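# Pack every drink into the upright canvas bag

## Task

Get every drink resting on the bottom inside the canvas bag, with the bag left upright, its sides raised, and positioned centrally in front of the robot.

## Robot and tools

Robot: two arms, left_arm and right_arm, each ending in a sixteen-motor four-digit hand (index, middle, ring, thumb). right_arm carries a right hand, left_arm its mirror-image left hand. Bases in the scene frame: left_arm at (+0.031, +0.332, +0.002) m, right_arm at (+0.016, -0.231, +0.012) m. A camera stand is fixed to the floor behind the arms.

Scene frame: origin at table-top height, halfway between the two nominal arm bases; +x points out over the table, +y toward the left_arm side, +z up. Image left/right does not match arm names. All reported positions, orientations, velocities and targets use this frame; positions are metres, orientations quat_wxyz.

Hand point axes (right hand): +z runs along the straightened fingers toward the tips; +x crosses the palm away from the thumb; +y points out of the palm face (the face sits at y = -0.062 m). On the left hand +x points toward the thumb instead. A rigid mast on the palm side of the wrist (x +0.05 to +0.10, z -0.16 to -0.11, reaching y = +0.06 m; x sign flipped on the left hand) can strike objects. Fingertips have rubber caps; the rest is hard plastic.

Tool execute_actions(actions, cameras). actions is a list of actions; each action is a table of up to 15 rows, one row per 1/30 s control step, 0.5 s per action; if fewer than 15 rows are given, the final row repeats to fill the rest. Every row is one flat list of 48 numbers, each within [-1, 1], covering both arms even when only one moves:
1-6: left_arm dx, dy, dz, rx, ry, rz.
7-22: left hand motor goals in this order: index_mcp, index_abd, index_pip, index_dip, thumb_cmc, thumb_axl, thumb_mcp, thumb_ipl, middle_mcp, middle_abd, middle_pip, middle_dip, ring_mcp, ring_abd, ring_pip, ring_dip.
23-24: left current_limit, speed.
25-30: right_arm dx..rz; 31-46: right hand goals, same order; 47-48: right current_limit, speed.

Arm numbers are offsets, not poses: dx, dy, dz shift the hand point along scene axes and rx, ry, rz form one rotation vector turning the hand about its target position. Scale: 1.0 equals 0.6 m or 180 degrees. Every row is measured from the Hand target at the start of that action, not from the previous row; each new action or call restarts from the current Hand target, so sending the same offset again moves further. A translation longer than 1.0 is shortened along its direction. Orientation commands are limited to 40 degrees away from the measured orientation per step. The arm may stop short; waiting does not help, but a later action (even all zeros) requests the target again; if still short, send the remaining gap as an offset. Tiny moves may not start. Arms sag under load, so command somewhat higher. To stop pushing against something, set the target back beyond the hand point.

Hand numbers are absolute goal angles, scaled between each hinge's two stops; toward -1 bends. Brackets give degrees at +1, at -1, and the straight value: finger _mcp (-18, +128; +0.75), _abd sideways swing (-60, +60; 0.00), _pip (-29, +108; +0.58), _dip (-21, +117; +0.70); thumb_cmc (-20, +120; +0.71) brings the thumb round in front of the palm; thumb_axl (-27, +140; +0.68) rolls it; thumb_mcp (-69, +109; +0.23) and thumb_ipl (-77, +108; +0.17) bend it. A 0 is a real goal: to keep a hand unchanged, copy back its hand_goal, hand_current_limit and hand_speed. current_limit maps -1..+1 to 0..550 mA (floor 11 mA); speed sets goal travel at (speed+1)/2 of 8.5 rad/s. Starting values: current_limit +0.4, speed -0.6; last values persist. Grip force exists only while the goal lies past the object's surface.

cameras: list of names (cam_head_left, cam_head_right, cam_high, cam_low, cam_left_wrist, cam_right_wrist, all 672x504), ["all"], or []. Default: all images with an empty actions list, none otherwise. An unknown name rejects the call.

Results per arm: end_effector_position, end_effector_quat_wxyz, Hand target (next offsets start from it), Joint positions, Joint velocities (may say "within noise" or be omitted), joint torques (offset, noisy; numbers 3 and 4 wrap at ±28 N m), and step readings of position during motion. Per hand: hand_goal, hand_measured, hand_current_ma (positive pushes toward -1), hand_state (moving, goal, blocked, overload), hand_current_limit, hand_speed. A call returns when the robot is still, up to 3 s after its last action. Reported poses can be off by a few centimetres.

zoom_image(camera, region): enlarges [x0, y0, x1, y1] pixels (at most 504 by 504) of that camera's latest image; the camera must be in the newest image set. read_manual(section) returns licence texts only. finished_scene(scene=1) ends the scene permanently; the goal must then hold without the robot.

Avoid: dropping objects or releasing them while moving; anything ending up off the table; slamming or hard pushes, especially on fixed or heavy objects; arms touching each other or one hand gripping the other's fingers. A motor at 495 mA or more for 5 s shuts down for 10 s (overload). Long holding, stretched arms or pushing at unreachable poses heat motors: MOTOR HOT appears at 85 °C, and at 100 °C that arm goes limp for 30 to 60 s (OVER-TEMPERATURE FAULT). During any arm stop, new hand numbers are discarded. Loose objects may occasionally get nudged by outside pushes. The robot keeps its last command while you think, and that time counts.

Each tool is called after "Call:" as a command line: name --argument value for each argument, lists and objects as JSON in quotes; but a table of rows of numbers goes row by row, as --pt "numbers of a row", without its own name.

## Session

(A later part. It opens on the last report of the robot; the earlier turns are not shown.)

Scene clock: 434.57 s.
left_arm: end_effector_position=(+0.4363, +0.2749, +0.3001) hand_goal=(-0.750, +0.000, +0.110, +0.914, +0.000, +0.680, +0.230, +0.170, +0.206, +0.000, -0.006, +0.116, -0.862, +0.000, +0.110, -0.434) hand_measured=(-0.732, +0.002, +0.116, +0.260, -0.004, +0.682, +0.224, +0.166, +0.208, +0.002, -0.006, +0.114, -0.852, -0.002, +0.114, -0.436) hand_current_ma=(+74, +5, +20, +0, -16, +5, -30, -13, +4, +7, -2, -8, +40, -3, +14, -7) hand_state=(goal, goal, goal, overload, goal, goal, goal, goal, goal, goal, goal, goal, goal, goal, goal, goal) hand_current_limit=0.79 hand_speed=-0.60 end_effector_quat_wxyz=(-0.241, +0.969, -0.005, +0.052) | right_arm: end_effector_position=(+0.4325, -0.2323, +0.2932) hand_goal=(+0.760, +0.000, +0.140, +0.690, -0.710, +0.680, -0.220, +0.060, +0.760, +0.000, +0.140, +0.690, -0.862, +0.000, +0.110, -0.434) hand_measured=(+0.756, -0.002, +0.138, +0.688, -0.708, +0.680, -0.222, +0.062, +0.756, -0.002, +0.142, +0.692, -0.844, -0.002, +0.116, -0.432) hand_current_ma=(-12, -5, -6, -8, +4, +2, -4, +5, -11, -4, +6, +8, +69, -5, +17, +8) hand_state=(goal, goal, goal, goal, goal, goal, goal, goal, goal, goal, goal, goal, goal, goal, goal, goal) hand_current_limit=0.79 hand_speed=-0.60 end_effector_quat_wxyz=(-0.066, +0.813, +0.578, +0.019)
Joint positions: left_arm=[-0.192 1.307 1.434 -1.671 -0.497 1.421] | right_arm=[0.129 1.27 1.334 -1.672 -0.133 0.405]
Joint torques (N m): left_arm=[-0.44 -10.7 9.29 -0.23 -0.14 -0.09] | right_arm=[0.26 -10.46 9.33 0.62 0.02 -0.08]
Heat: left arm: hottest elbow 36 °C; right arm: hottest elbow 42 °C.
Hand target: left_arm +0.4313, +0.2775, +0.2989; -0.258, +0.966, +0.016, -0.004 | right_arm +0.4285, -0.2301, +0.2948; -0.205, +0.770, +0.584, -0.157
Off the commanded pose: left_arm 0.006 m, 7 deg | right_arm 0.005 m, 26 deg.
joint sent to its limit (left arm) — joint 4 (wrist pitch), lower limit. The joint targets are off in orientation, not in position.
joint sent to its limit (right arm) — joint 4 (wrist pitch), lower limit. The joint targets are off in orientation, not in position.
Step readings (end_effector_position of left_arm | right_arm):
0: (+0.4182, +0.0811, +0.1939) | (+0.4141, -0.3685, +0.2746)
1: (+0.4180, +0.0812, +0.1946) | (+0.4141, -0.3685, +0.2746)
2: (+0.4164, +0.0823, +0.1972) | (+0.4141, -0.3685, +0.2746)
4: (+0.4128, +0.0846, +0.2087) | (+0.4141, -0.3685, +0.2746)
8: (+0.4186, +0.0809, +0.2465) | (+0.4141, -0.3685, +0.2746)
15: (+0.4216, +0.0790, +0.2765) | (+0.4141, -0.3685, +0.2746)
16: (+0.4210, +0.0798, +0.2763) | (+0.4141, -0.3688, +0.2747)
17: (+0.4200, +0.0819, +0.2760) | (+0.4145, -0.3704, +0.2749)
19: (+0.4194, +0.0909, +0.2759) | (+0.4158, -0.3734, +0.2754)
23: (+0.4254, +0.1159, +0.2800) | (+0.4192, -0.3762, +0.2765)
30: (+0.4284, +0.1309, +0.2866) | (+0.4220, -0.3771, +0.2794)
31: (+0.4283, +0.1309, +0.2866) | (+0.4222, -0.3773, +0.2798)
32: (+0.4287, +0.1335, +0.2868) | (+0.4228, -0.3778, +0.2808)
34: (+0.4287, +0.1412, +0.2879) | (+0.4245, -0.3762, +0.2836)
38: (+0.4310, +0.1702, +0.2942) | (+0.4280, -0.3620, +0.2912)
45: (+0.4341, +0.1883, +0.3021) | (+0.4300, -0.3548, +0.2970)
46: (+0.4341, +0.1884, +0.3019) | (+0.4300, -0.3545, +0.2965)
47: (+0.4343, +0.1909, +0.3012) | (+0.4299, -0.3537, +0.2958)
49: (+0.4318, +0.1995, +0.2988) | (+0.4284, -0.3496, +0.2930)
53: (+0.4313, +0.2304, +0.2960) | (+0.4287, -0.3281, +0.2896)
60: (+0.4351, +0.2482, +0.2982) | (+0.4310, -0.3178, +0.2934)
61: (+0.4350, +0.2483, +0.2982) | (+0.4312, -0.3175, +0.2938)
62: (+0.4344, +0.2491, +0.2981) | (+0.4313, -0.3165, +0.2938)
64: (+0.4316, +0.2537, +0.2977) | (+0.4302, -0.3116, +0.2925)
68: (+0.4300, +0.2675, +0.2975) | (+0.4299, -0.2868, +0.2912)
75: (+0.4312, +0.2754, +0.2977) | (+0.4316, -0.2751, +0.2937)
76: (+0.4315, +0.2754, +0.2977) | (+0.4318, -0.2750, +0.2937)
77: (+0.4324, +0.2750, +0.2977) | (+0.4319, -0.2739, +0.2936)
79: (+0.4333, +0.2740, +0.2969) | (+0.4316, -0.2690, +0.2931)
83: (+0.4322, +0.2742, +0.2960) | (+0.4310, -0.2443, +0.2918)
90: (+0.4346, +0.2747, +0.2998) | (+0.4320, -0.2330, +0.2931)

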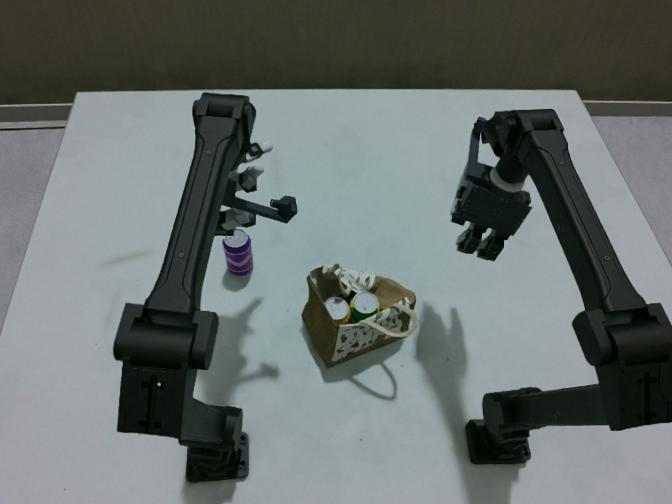

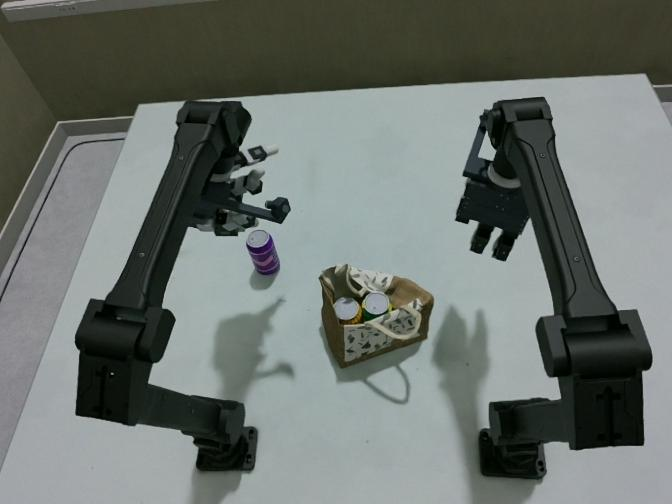

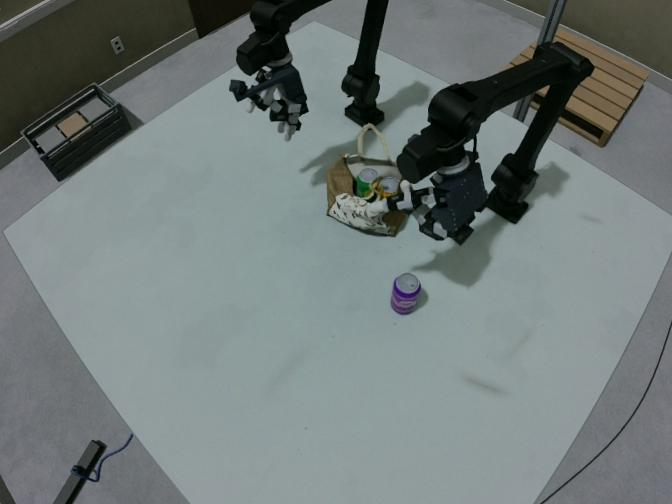

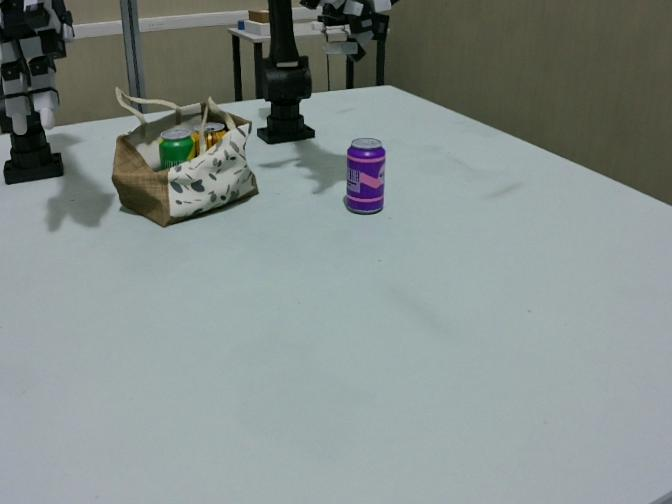

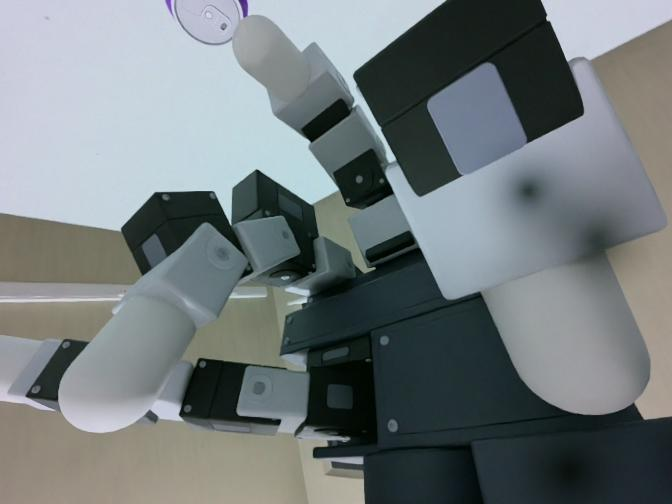

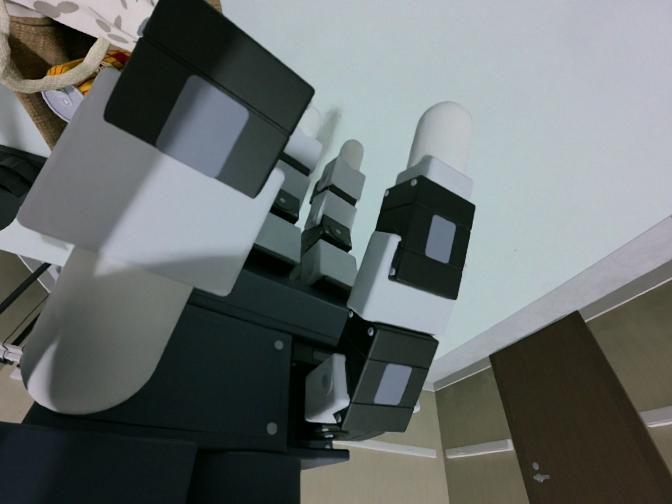

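Call:
execute_actions --actions '[[[0,0,0,0,0,0,-0.75,0,0.11,0.913,0,0.68,0.23,0.17,0.205,0,-0.007,0.116,-0.863,0,0.11,-0.435,0.79,-0.6,-0.02,0.1,-0.02,0,0,0.04,0.137,0,0.942,0.913,-0.71,0.68,-0.22,0.06,0.76,0,0.14,0.69,-0.863,0,0.11,-0.435,0.79,-0.4]],[[0,0,0,0,0,0,-0.75,0,0.11,0.913,0,0.68,0.23,0.17,0.205,0,-0.007,0.116,-0.863,0,0.11,-0.435,0.79,-0.6,-0.02,0.1,-0.03,0,0,0.04,0.137,0,0.942,0.913,-0.71,0.68,-0.22,0.06,-0.75,0,0.11,0.0,-0.863,0,0.11,-0.435,0.79,-0.4]],[[0,0,0,0,0,0,-0.75,0,0.11,0.913,0,0.68,0.23,0.17,0.205,0,-0.007,0.116,-0.863,0,0.11,-0.435,0.79,-0.6,-0.02,0.1,-0.04,0,0,0,0.137,0,0.942,0.913,-0.71,0.68,-0.22,0.06,-0.75,0,0.11,0.0,-0.863,0,0.11,-0.435,0.79,-0.4]],[[0,0,0,0,0,0,-0.75,0,0.11,0.913,0,0.68,0.23,0.17,0.205,0,-0.007,0.116,-0.863,0,0.11,-0.435,0.79,-0.6,-0.03,0.05,-0.01,0,0,0,0.137,0,0.942,0.913,-0.71,0.68,-0.22,0.06,-0.75,0,0.11,0.0,-0.863,0,0.11,-0.435,0.79,-0.4]]]' --cameras '["all"]'

Call:
zoom_image --camera "cam_head_left" --region '[290, 230, 450, 375]'

Call:
zoom_image --camera "cam_high" --region '[290, 80, 450, 250]'

Call:
zoom_image --camera "cam_low" --region '[80, 50, 280, 235]'

Scene clock: 443.27 s.
left_arm: end_effector_position=(+0.4365, +0.2748, +0.3002) hand_goal=(-0.750, +0.000, +0.110, +0.914, +0.000, +0.680, +0.230, +0.170, +0.206, +0.000, -0.006, +0.116, -0.862, +0.000, +0.110, -0.434) hand_measured=(-0.732, +0.002, +0.116, +0.260, -0.004, +0.682, +0.224, +0.166, +0.208, +0.002, -0.006, +0.114, -0.852, -0.002, +0.114, -0.436) hand_current_ma=(+74, +5, +20, +0, -16, +5, -30, -13, +4, +7, -2, -8, +40, -3, +14, -7) hand_state=(goal, goal, goal, overload, goal, goal, goal, goal, goal, goal, goal, goal, goal, goal, goal, goal) hand_current_limit=0.79 hand_speed=-0.60 end_effector_quat_wxyz=(-0.240, +0.969, -0.004, +0.052) | right_arm: end_effector_position=(+0.3672, -0.0275, +0.2260) hand_goal=(+0.138, +0.000, +0.942, +0.914, -0.710, +0.680, -0.220, +0.060, -0.750, +0.000, +0.110, +0.000, -0.862, +0.000, +0.110, -0.434) hand_measured=(+0.144, -0.002, +0.940, +0.912, -0.680, +0.692, -0.204, +0.068, -0.370, -0.018, +0.134, +0.004, -0.844, -0.002, +0.116, -0.432) hand_current_ma=(+20, -4, -8, -9, +116, +56, +73, +37, +492, -55, +95, +14, +69, -4, +17, +7) hand_state=(goal, goal, goal, goal, blocked, goal, goal, goal, blocked, goal, blocked, goal, goal, goal, goal, goal) hand_current_limit=0.79 hand_speed=-0.40 end_effector_quat_wxyz=(-0.140, +0.715, +0.681, -0.072)
Joint positions: left_arm=[-0.192 1.307 1.434 -1.671 -0.496 1.419] | right_arm=[0.637 1.388 1.292 -1.672 -0.25 0.605]
Joint torques (N m): left_arm=[-0.32 -10.75 9.28 -0.23 -0.14 -0.06] | right_arm=[1.26 -9.52 12.68 0.28 -0.25 0.13]
Heat: left arm: hottest elbow 36 °C; right arm: hottest elbow 40 °C.
Hand target: left_arm +0.4313, +0.2775, +0.2989; -0.258, +0.966, +0.016, -0.004 | right_arm +0.3744, -0.0201, +0.2349; -0.184, +0.691, +0.676, -0.181
Off the commanded pose: left_arm 0.006 m, 7 deg | right_arm 0.014 m, 14 deg.
joint sent to its limit (left arm) — joint 4 (wrist pitch), lower limit. The joint targets are off in orientation, not in position.
joint sent to its limit (right arm) — joint 4 (wrist pitch), lower limit. The joint targets are off in orientation, not in position.
Step readings (end_effector_position of left_arm | right_arm):
0: (+0.4364, +0.2749, +0.3001) | (+0.4325, -0.2323, +0.2932)
1: (+0.4364, +0.2749, +0.3001) | (+0.4324, -0.2318, +0.2930)
2: (+0.4364, +0.2749, +0.3001) | (+0.4320, -0.2301, +0.2924)
4: (+0.4364, +0.2748, +0.3001) | (+0.4291, -0.2201, +0.2896)
8: (+0.4364, +0.2747, +0.3002) | (+0.4224, -0.1857, +0.2830)
15: (+0.4365, +0.2748, +0.3002) | (+0.4197, -0.1708, +0.2817)
16: (+0.4365, +0.2748, +0.3002) | (+0.4196, -0.1704, +0.2816)
17: (+0.4365, +0.2748, +0.3002) | (+0.4193, -0.1683, +0.2817)
19: (+0.4365, +0.2748, +0.3002) | (+0.4168, -0.1580, +0.2804)
23: (+0.4365, +0.2748, +0.3002) | (+0.4079, -0.1245, +0.2760)
30: (+0.4365, +0.2748, +0.3002) | (+0.4052, -0.1099, +0.2705)
31: (+0.4365, +0.2748, +0.3002) | (+0.4051, -0.1094, +0.2699)
32: (+0.4365, +0.2748, +0.3002) | (+0.4042, -0.1069, +0.2685)
34: (+0.4365, +0.2748, +0.3002) | (+0.4008, -0.0971, +0.2636)
38: (+0.4365, +0.2748, +0.3002) | (+0.3906, -0.0645, +0.2457)
45: (+0.4365, +0.2748, +0.3002) | (+0.3864, -0.0513, +0.2293)
46: (+0.4365, +0.2748, +0.3002) | (+0.3860, -0.0513, +0.2293)
47: (+0.4365, +0.2748, +0.3002) | (+0.3849, -0.0501, +0.2291)
49: (+0.4365, +0.2748, +0.3002) | (+0.3819, -0.0467, +0.2288)
53: (+0.4365, +0.2748, +0.3002) | (+0.3725, -0.0331, +0.2283)
60: (+0.4365, +0.2748, +0.3002) | (+0.3675, -0.0268, +0.2265)

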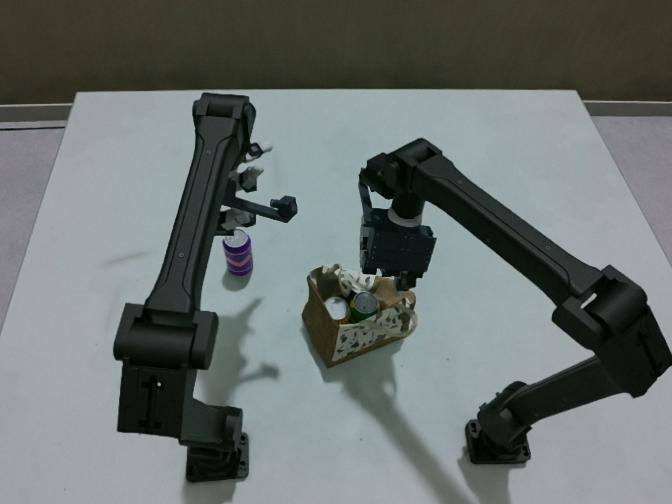

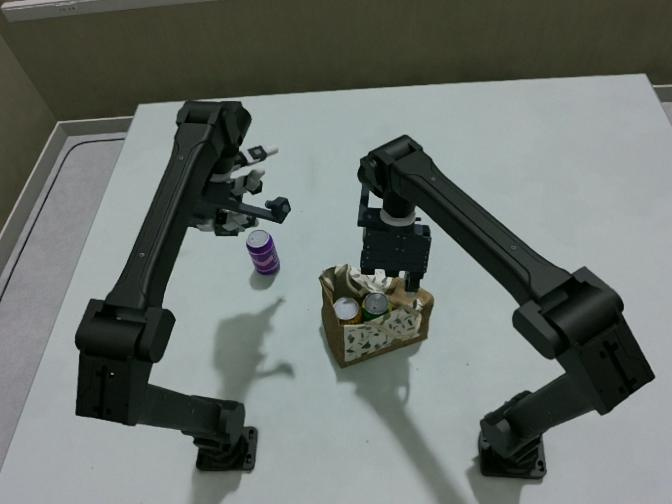

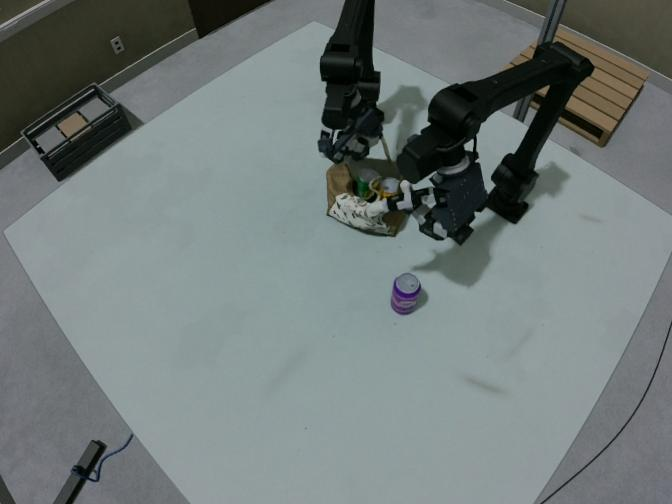

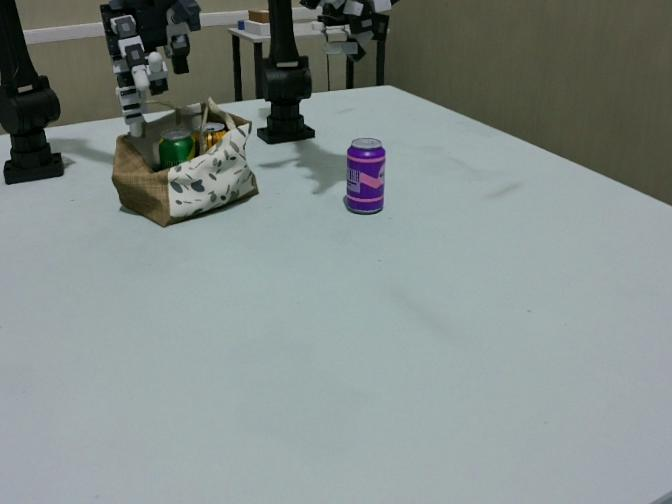

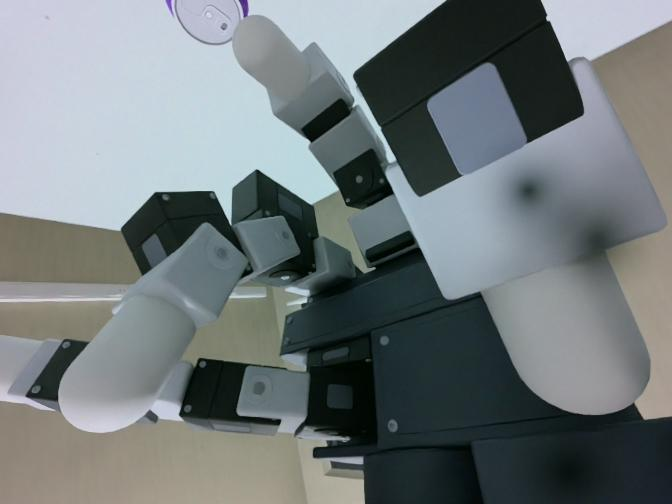

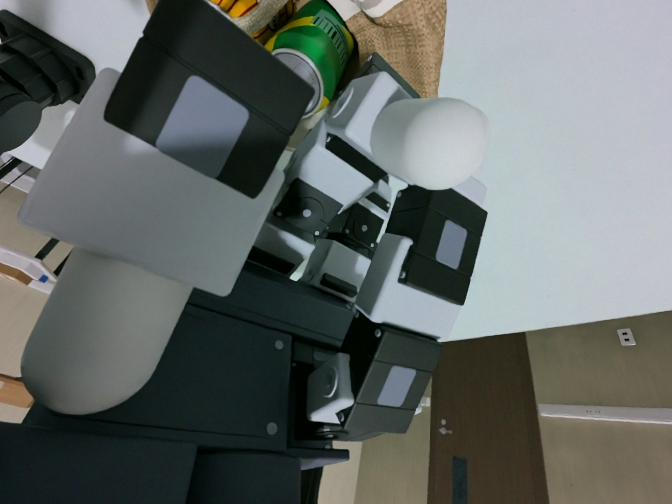

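Scaled by 3.150.

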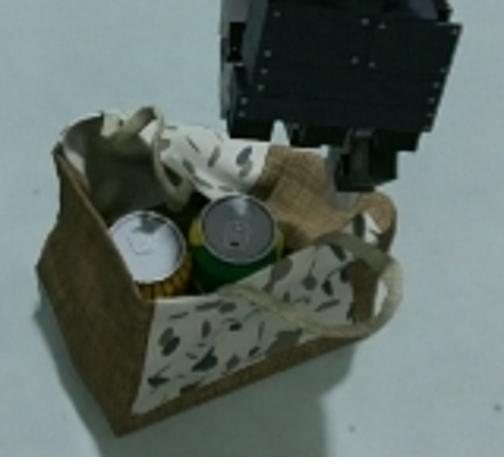

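Scaled by 2.965.

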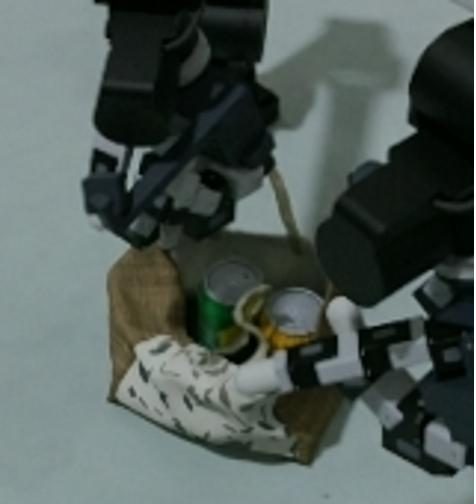

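Scaled by 2.520.

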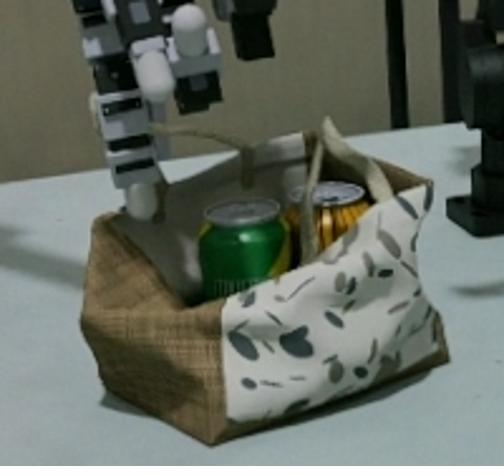

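Call:
execute_actions --actions '[[[0,0,0,0,0,0,-0.75,0,0.11,0.913,0,0.68,0.23,0.17,0.205,0,-0.007,0.116,-0.863,0,0.11,-0.435,0.79,-0.6,0,0,0,0,0,0,0.137,0,0.942,0.913,0,0.68,0.23,0.17,-0.37,0,0.11,0.0,-0.863,0,0.11,-0.435,0.79,-0.4]],[[0,0,0,0,0,0,-0.75,0,0.11,0.913,0,0.68,0.23,0.17,0.205,0,-0.007,0.116,-0.863,0,0.11,-0.435,0.79,-0.6,-0.002,0.012,-0.06,0,0,0,0.137,0,0.942,0.913,0,0.68,0.23,0.17,-0.75,0,0.11,0.0,-0.863,0,0.11,-0.435,0.79,-0.4]],[[0,0,0,0,0,0,-0.75,0,0.11,0.913,0,0.68,0.23,0.17,0.205,0,-0.007,0.116,-0.863,0,0.11,-0.435,0.79,-0.6,0,0,0,0,0,0,0.137,0,0.942,0.913,0,0.68,0.23,0.17,-0.75,0,0.11,0.0,-0.863,0,0.11,-0.435,0.79,-0.4]]]' --cameras '["all"]'

Call:
zoom_image --camera "cam_head_left" --region '[310, 230, 430, 350]'

Call:
zoom_image --camera "cam_head_right" --region '[320, 230, 440, 350]'

Call:
zoom_image --camera "cam_low" --region '[80, 50, 280, 235]'

Scene clock: 446.23 s.
left_arm: end_effector_position=(+0.4365, +0.2748, +0.3002) hand_goal=(-0.750, +0.000, +0.110, +0.914, +0.000, +0.680, +0.230, +0.170, +0.206, +0.000, -0.006, +0.116, -0.862, +0.000, +0.110, -0.434) hand_measured=(-0.732, +0.002, +0.116, +0.260, -0.004, +0.682, +0.224, +0.166, +0.208, +0.002, -0.006, +0.114, -0.852, -0.002, +0.114, -0.436) hand_current_ma=(+74, +5, +20, +0, -16, +5, -30, -13, +4, +7, -2, -8, +40, -3, +14, -7) hand_state=(goal, goal, goal, overload, goal, goal, goal, goal, goal, goal, goal, goal, goal, goal, goal, goal) hand_current_limit=0.79 hand_speed=-0.60 end_effector_quat_wxyz=(-0.240, +0.969, -0.004, +0.052) | right_arm: end_effector_position=(+0.3704, -0.0217, +0.1898) hand_goal=(+0.138, +0.000, +0.942, +0.914, +0.000, +0.680, +0.230, +0.170, -0.750, +0.000, +0.110, +0.000, -0.862, +0.000, +0.110, -0.434) hand_measured=(+0.142, -0.002, +0.940, +0.912, -0.004, +0.682, +0.220, +0.166, -0.728, -0.002, +0.116, +0.004, -0.844, -0.002, +0.116, -0.432) hand_current_ma=(+11, -4, -8, -8, -13, +7, -49, -16, +88, -6, +22, +10, +69, -4, +17, +7) hand_state=(goal, goal, goal, goal, goal, goal, goal, goal, blocked, goal, goal, goal, goal, goal, goal, goal) hand_current_limit=0.79 hand_speed=-0.40 end_effector_quat_wxyz=(-0.156, +0.716, +0.670, -0.115)
Joint positions: left_arm=[-0.192 1.307 1.434 -1.671 -0.496 1.419] | right_arm=[0.638 1.48 1.292 -1.672 -0.266 0.608]
Joint torques (N m): left_arm=[-0.26 -10.75 9.28 -0.24 -0.13 -0.06] | right_arm=[0.85 -13.04 11.12 -0.08 -0.2 -0.01]
Heat: left arm: hottest elbow 36 °C; right arm: hottest elbow 40 °C.
Hand target: left_arm +0.4313, +0.2775, +0.2989; -0.258, +0.966, +0.016, -0.004 | right_arm +0.3733, -0.0128, +0.1988; -0.184, +0.691, +0.676, -0.181
Off the commanded pose: left_arm 0.006 m, 7 deg | right_arm 0.013 m, 9 deg.
joint sent to its limit (left arm) — joint 4 (wrist pitch), lower limit. The joint targets are off in orientation, not in position.
joint sent to its limit (right arm) — joint 4 (wrist pitch), lower limit. The joint targets are off in orientation, not in position.
Step readings (end_effector_position of left_arm | right_arm):
0: (+0.4365, +0.2748, +0.3002) | (+0.3672, -0.0275, +0.2260)
1: (+0.4365, +0.2748, +0.3002) | (+0.3672, -0.0275, +0.2260)
2: (+0.4365, +0.2748, +0.3002) | (+0.3672, -0.0274, +0.2260)
4: (+0.4365, +0.2748, +0.3002) | (+0.3671, -0.0274, +0.2260)
8: (+0.4365, +0.2748, +0.3002) | (+0.3671, -0.0274, +0.2260)
15: (+0.4365, +0.2748, +0.3002) | (+0.3671, -0.0276, +0.2260)
16: (+0.4365, +0.2748, +0.3002) | (+0.3670, -0.0274, +0.2257)
17: (+0.4365, +0.2748, +0.3002) | (+0.3669, -0.0268, +0.2246)
19: (+0.4365, +0.2748, +0.3002) | (+0.3672, -0.0254, +0.2195)
23: (+0.4365, +0.2748, +0.3002) | (+0.3693, -0.0230, +0.2016)
30: (+0.4365, +0.2748, +0.3002) | (+0.3704, -0.0217, +0.1898)
31: (+0.4365, +0.2748, +0.3002) | (+0.3704, -0.0217, +0.1898)
32: (+0.4365, +0.2748, +0.3002) | (+0.3704, -0.0217, +0.1898)
34: (+0.4365, +0.2748, +0.3002) | (+0.3704, -0.0217, +0.1898)
38: (+0.4365, +0.2748, +0.3002) | (+0.3704, -0.0217, +0.1898)
45: (+0.4365, +0.2748, +0.3002) | (+0.3704, -0.0217, +0.1898)

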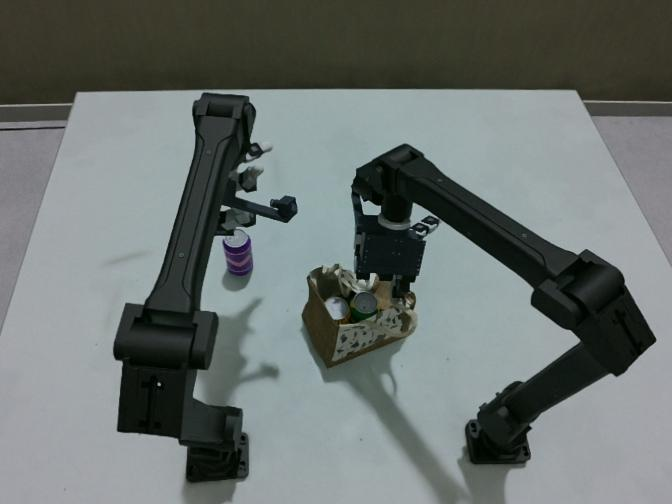

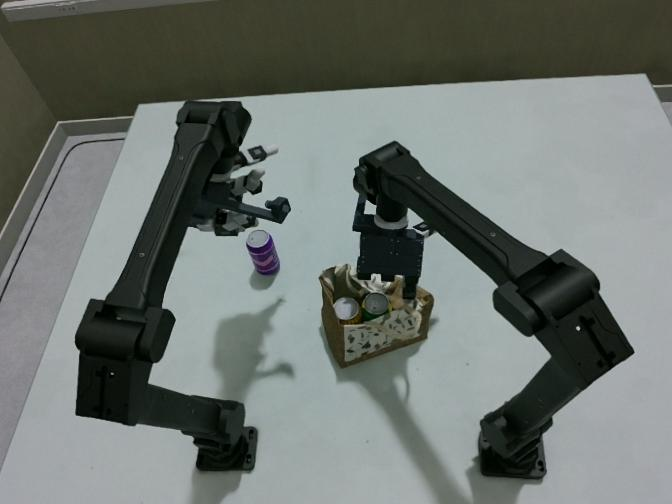

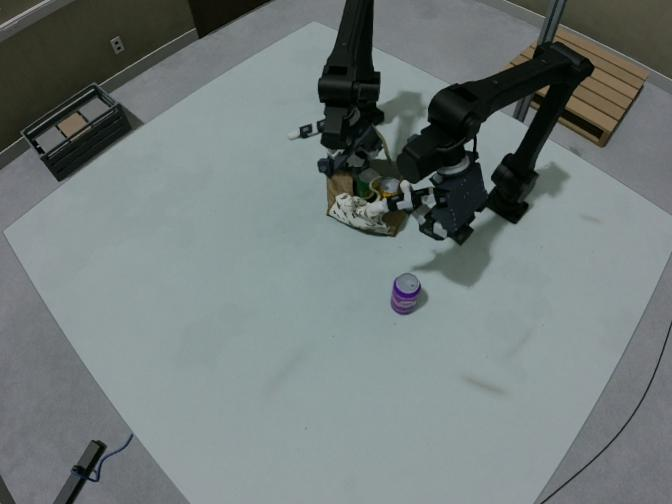

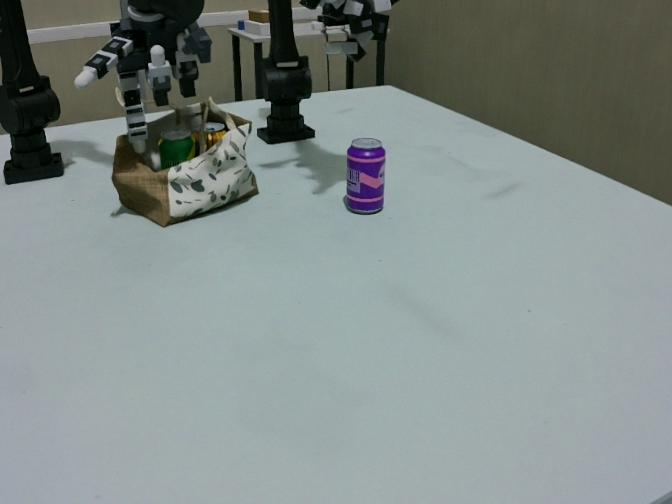

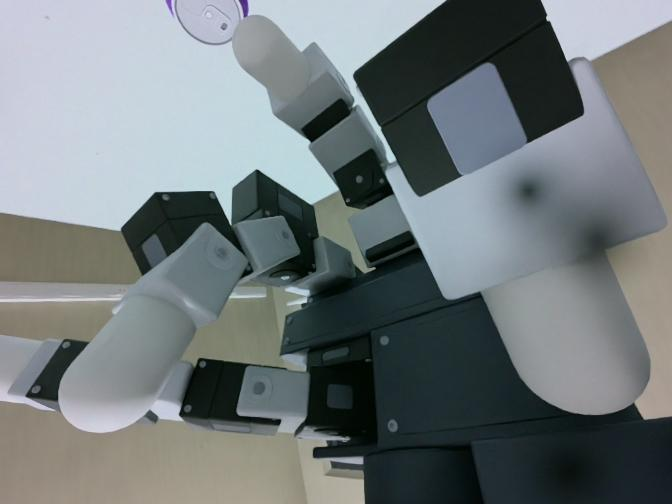

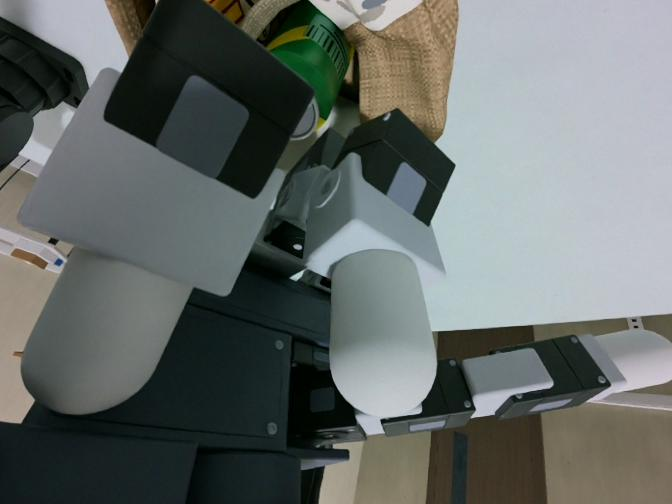

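Scaled by 4.200.

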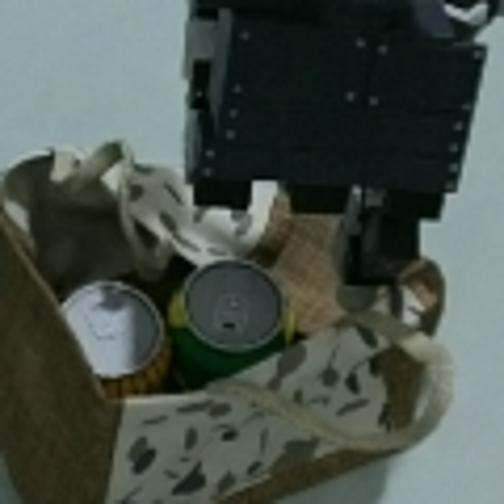

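Scaled by 4.200.

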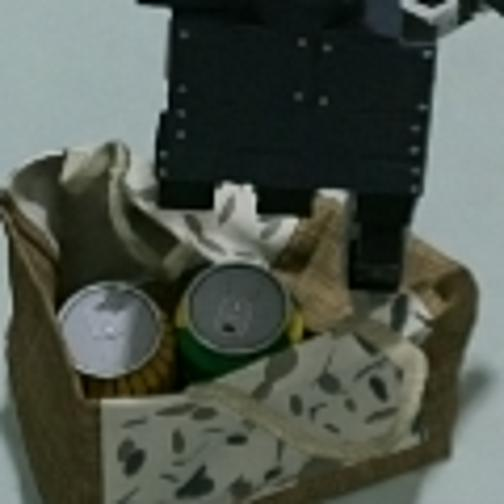

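Scaled by 2.520.

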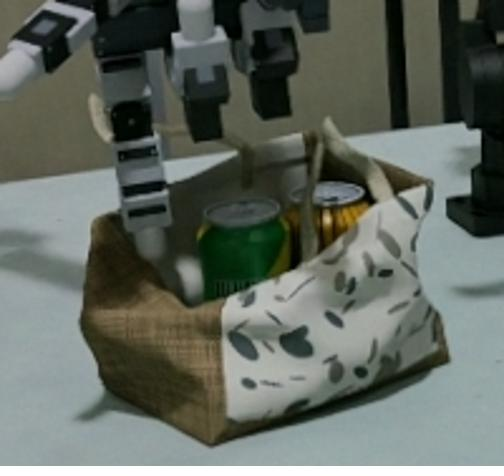

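Call:
execute_actions --actions '[[[0,0,0,0,0,0,-0.75,0,0.11,0.913,0,0.68,0.23,0.17,0.205,0,-0.007,0.116,-0.863,0,0.11,-0.435,0.79,-0.6,0.005,0.012,-0.05,0,0,0,0.137,0,0.942,0.913,0,0.68,0.23,0.17,-0.75,0,0.11,0.0,-0.863,0,0.11,-0.435,0.79,-0.4]],[[0,0,0,0,0,0,-0.75,0,0.11,0.913,0,0.68,0.23,0.17,0.205,0,-0.007,0.116,-0.863,0,0.11,-0.435,0.79,-0.6,0,0,-0.03,0,0,0,0.137,0,0.942,0.913,0,0.68,0.23,0.17,-0.75,0,0.11,0.0,-0.863,0,0.11,-0.435,0.79,-0.4]]]' --cameras '["cam_head_left","cam_head_right","cam_high","cam_low","cam_right_wrist"]'

Call:
zoom_image --camera "cam_head_left" --region '[310, 230, 430, 350]'

Call:
zoom_image --camera "cam_head_right" --region '[320, 230, 440, 350]'

Call:
zoom_image --camera "cam_low" --region '[80, 50, 280, 235]'

Call:
zoom_image --camera "cam_high" --region '[290, 80, 450, 250]'

Scene clock: 448.13 s.
left_arm: end_effector_position=(+0.4365, +0.2748, +0.3002) hand_goal=(-0.750, +0.000, +0.110, +0.914, +0.000, +0.680, +0.230, +0.170, +0.206, +0.000, -0.006, +0.116, -0.862, +0.000, +0.110, -0.434) hand_measured=(-0.732, +0.002, +0.116, +0.260, -0.004, +0.682, +0.224, +0.166, +0.208, +0.002, -0.006, +0.114, -0.852, -0.002, +0.114, -0.436) hand_current_ma=(+74, +5, +20, +0, -16, +5, -30, -13, +4, +7, -2, -8, +40, -3, +14, -7) hand_state=(goal, goal, goal, overload, goal, goal, goal, goal, goal, goal, goal, goal, goal, goal, goal, goal) hand_current_limit=0.79 hand_speed=-0.60 end_effector_quat_wxyz=(-0.240, +0.969, -0.004, +0.052) | right_arm: end_effector_position=(+0.3717, -0.0148, +0.1498) hand_goal=(+0.138, +0.000, +0.942, +0.914, +0.000, +0.680, +0.230, +0.170, -0.750, +0.000, +0.110, +0.000, -0.862, +0.000, +0.110, -0.434) hand_measured=(+0.134, -0.002, +0.942, +0.912, -0.004, +0.682, +0.220, +0.166, -0.730, -0.002, +0.116, +0.004, -0.844, -0.002, +0.116, -0.432) hand_current_ma=(-16, -3, -2, -8, -13, +7, -48, -16, +83, -6, +22, +10, +69, -4, +17, +7) hand_state=(goal, goal, goal, goal, goal, goal, goal, goal, blocked, goal, goal, goal, goal, goal, goal, goal) hand_current_limit=0.79 hand_speed=-0.40 end_effector_quat_wxyz=(-0.173, +0.704, +0.670, -0.160)
Joint positions: left_arm=[-0.192 1.307 1.434 -1.671 -0.496 1.419] | right_arm=[0.639 1.581 1.292 -1.672 -0.28 0.576]
Joint torques (N m): left_arm=[-0.32 -10.7 9.26 -0.23 -0.14 -0.06] | right_arm=[0.67 -11.81 10.92 -0.21 -0.25 -0.09]
Heat: left arm: hottest elbow 36 °C; right arm: hottest elbow 40 °C.
Hand target: left_arm +0.4313, +0.2775, +0.2989; -0.258, +0.966, +0.016, -0.004 | right_arm +0.3763, -0.0056, +0.1509; -0.184, +0.691, +0.676, -0.181
Off the commanded pose: left_arm 0.006 m, 7 deg | right_arm 0.010 m, 3 deg.
joint sent to its limit (left arm) — joint 4 (wrist pitch), lower limit. The joint targets are off in orientation, not in position.
joint sent to its limit (right arm) — joint 4 (wrist pitch), lower limit. The joint targets are off in orientation, not in position.
Step readings (end_effector_position of left_arm | right_arm):
0: (+0.4365, +0.2748, +0.3002) | (+0.3704, -0.0217, +0.1898)
1: (+0.4365, +0.2748, +0.3002) | (+0.3703, -0.0215, +0.1898)
2: (+0.4365, +0.2748, +0.3002) | (+0.3701, -0.0212, +0.1894)
4: (+0.4365, +0.2748, +0.3002) | (+0.3698, -0.0197, +0.1861)
8: (+0.4365, +0.2748, +0.3002) | (+0.3707, -0.0181, +0.1727)
15: (+0.4365, +0.2748, +0.3002) | (+0.3713, -0.0170, +0.1612)
16: (+0.4365, +0.2748, +0.3002) | (+0.3713, -0.0169, +0.1612)
17: (+0.4365, +0.2748, +0.3002) | (+0.3713, -0.0166, +0.1612)
19: (+0.4365, +0.2748, +0.3002) | (+0.3713, -0.0161, +0.1596)
23: (+0.4365, +0.2748, +0.3002) | (+0.3715, -0.0153, +0.1539)
30: (+0.4365, +0.2748, +0.3002) | (+0.3716, -0.0149, +0.1498)
Images, in order (width x height): cam_head_left 672x504, cam_head_right 672x504, cam_high 672x504, cam_low 672x504, cam_right_wrist 672x504.

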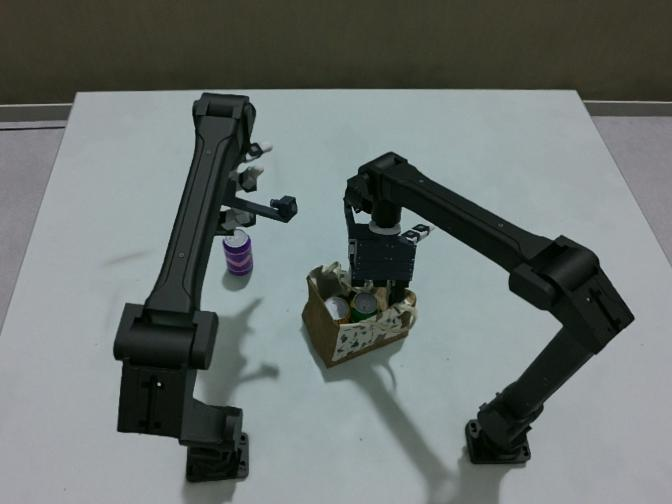

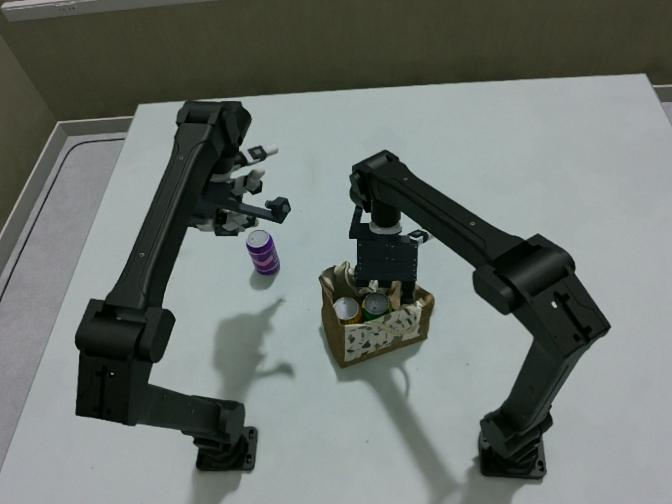

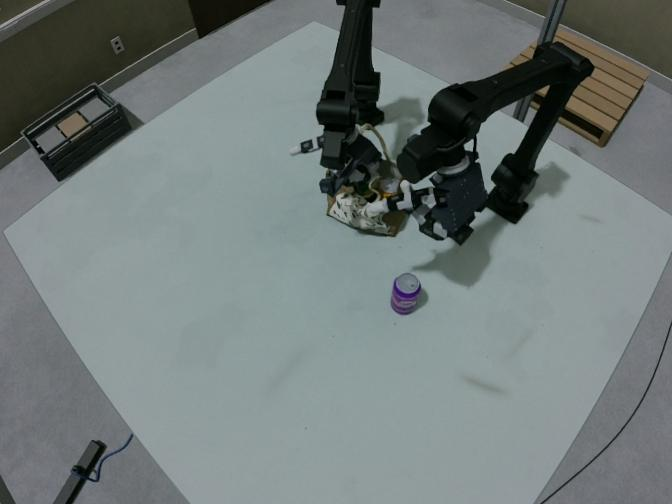

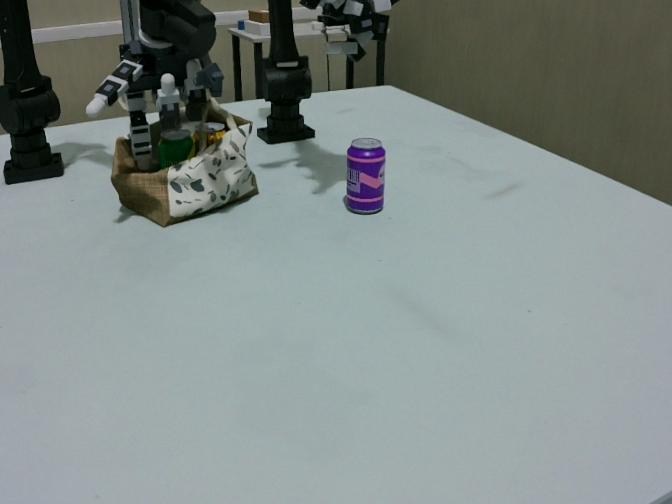

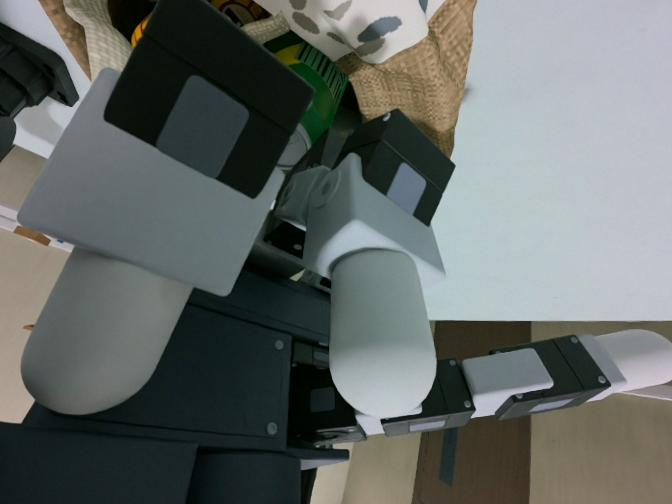

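Scaled by 4.200.

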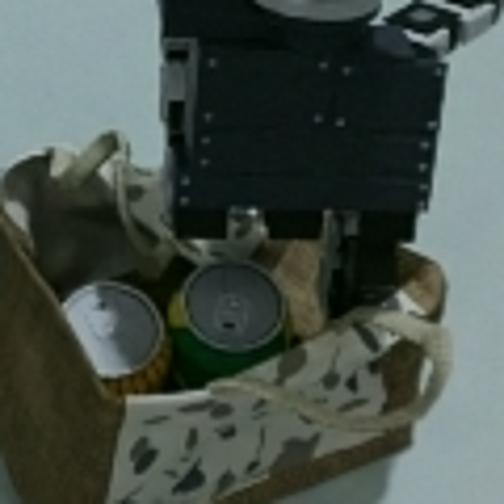

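Scaled by 4.200.

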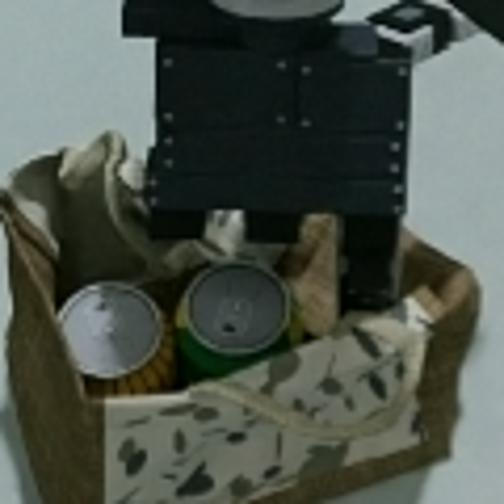

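Scaled by 2.520.

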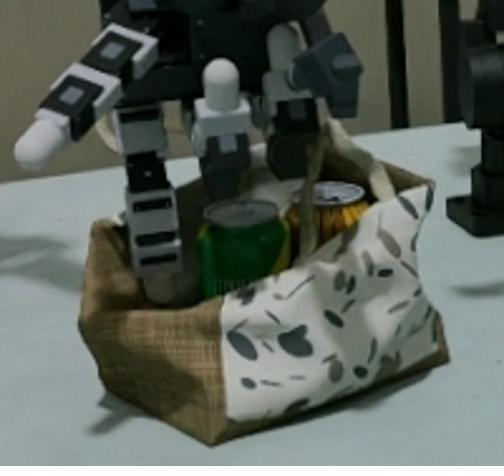

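Scaled by 2.965.

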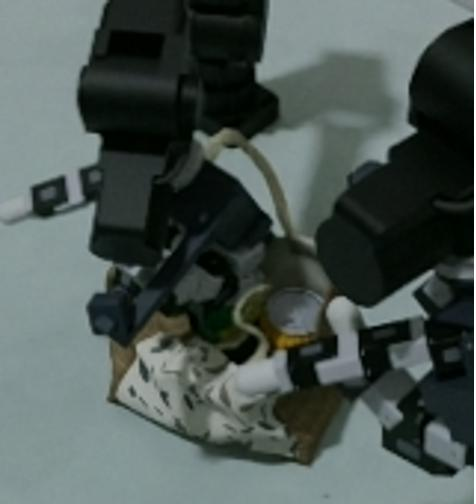

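Call:
execute_actions --actions '[[[0,0,0,0,0,0,-0.75,0,0.11,0.913,0,0.68,0.23,0.17,0.205,0,-0.007,0.116,-0.863,0,0.11,-0.435,0.79,-0.6,0.0,0.0,-0.055,0,0,0,0.137,0,0.942,0.913,0,0.68,0.23,0.17,-0.75,0,0.11,0.0,-0.863,0,0.11,-0.435,0.79,-0.4]]]' --cameras '["cam_low","cam_right_wrist"]'

Call:
zoom_image --camera "cam_low" --region '[80, 50, 280, 235]'

Scene clock: 449.43 s.
left_arm: end_effector_position=(+0.4365, +0.2748, +0.3002) hand_goal=(-0.750, +0.000, +0.110, +0.914, +0.000, +0.680, +0.230, +0.170, +0.206, +0.000, -0.006, +0.116, -0.862, +0.000, +0.110, -0.434) hand_measured=(-0.732, +0.002, +0.116, +0.260, -0.004, +0.682, +0.224, +0.166, +0.208, +0.002, -0.006, +0.114, -0.852, -0.002, +0.114, -0.436) hand_current_ma=(+74, +5, +20, +0, -16, +5, -30, -13, +4, +7, -2, -8, +40, -3, +14, -7) hand_state=(goal, goal, goal, overload, goal, goal, goal, goal, goal, goal, goal, goal, goal, goal, goal, goal) hand_current_limit=0.79 hand_speed=-0.60 end_effector_quat_wxyz=(-0.240, +0.969, -0.004, +0.052) | right_arm: end_effector_position=(+0.3749, -0.0096, +0.1288) hand_goal=(+0.138, +0.000, +0.942, +0.914, +0.000, +0.680, +0.230, +0.170, -0.750, +0.000, +0.110, +0.000, -0.862, +0.000, +0.110, -0.434) hand_measured=(+0.120, +0.002, +0.942, +0.914, -0.004, +0.682, +0.220, +0.166, -0.730, -0.002, +0.116, +0.004, -0.844, -0.002, +0.116, -0.432) hand_current_ma=(-73, +4, -2, +0, -13, +7, -47, -16, +83, -6, +22, +10, +69, -4, +17, +7) hand_state=(goal, goal, goal, goal, goal, goal, goal, goal, blocked, goal, goal, goal, goal, goal, goal, goal) hand_current_limit=0.79 hand_speed=-0.40 end_effector_quat_wxyz=(-0.182, +0.697, +0.672, -0.173)
Joint positions: left_arm=[-0.192 1.307 1.434 -1.671 -0.496 1.419] | right_arm=[0.639 1.631 1.292 -1.654 -0.288 0.557]
Joint torques (N m): left_arm=[-0.32 -10.75 9.26 -0.24 -0.14 -0.06] | right_arm=[0.44 -11.75 8.73 0.28 -0.13 -0.04]
Heat: left arm: hottest elbow 35 °C; right arm: hottest elbow 40 °C.
Hand target: left_arm +0.4313, +0.2775, +0.2989; -0.258, +0.966, +0.016, -0.004 | right_arm +0.3763, -0.0056, +0.1179; -0.184, +0.691, +0.676, -0.181
Off the commanded pose: left_arm 0.006 m, 7 deg | right_arm 0.012 m, 1 deg.
joint sent to its limit (left arm) — joint 4 (wrist pitch), lower limit. The joint targets are off in orientation, not in position.
Step readings (end_effector_position of left_arm | right_arm):
0: (+0.4365, +0.2748, +0.3002) | (+0.3717, -0.0148, +0.1498)
1: (+0.4365, +0.2748, +0.3002) | (+0.3717, -0.0147, +0.1496)
2: (+0.4365, +0.2748, +0.3002) | (+0.3716, -0.0145, +0.1490)
4: (+0.4365, +0.2748, +0.3002) | (+0.3720, -0.0136, +0.1460)
8: (+0.4365, +0.2748, +0.3002) | (+0.3736, -0.0120, +0.1351)
15: (+0.4365, +0.2748, +0.3002) | (+0.3749, -0.0097, +0.1288)
Images, in order (width x height): cam_low 672x504, cam_right_wrist 672x504.

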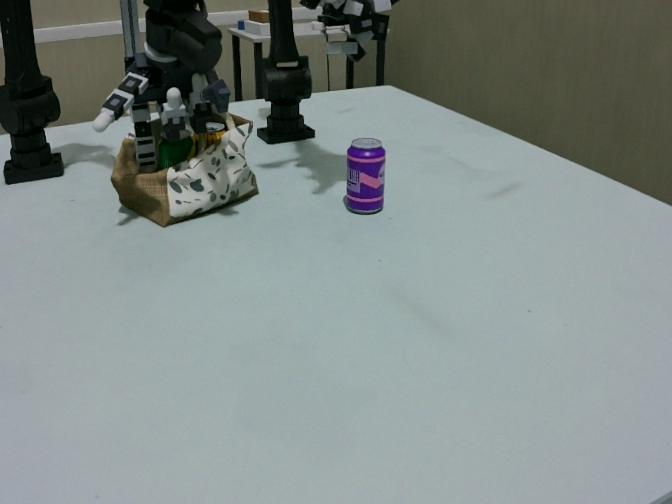

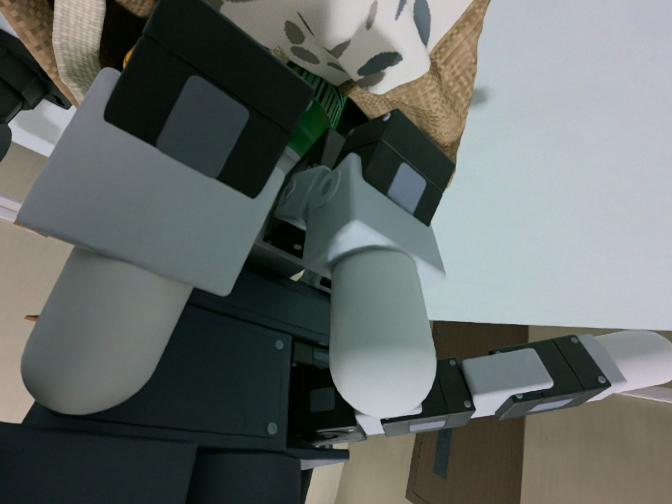

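Scaled by 2.520.

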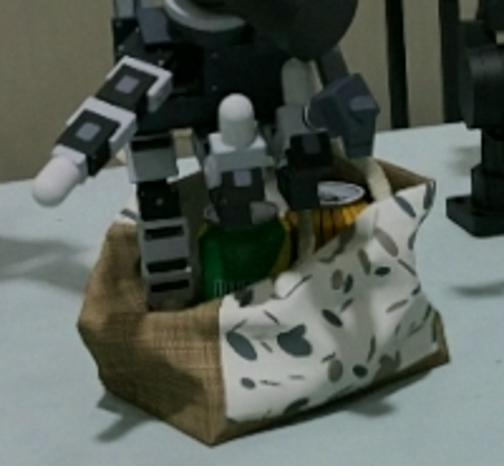

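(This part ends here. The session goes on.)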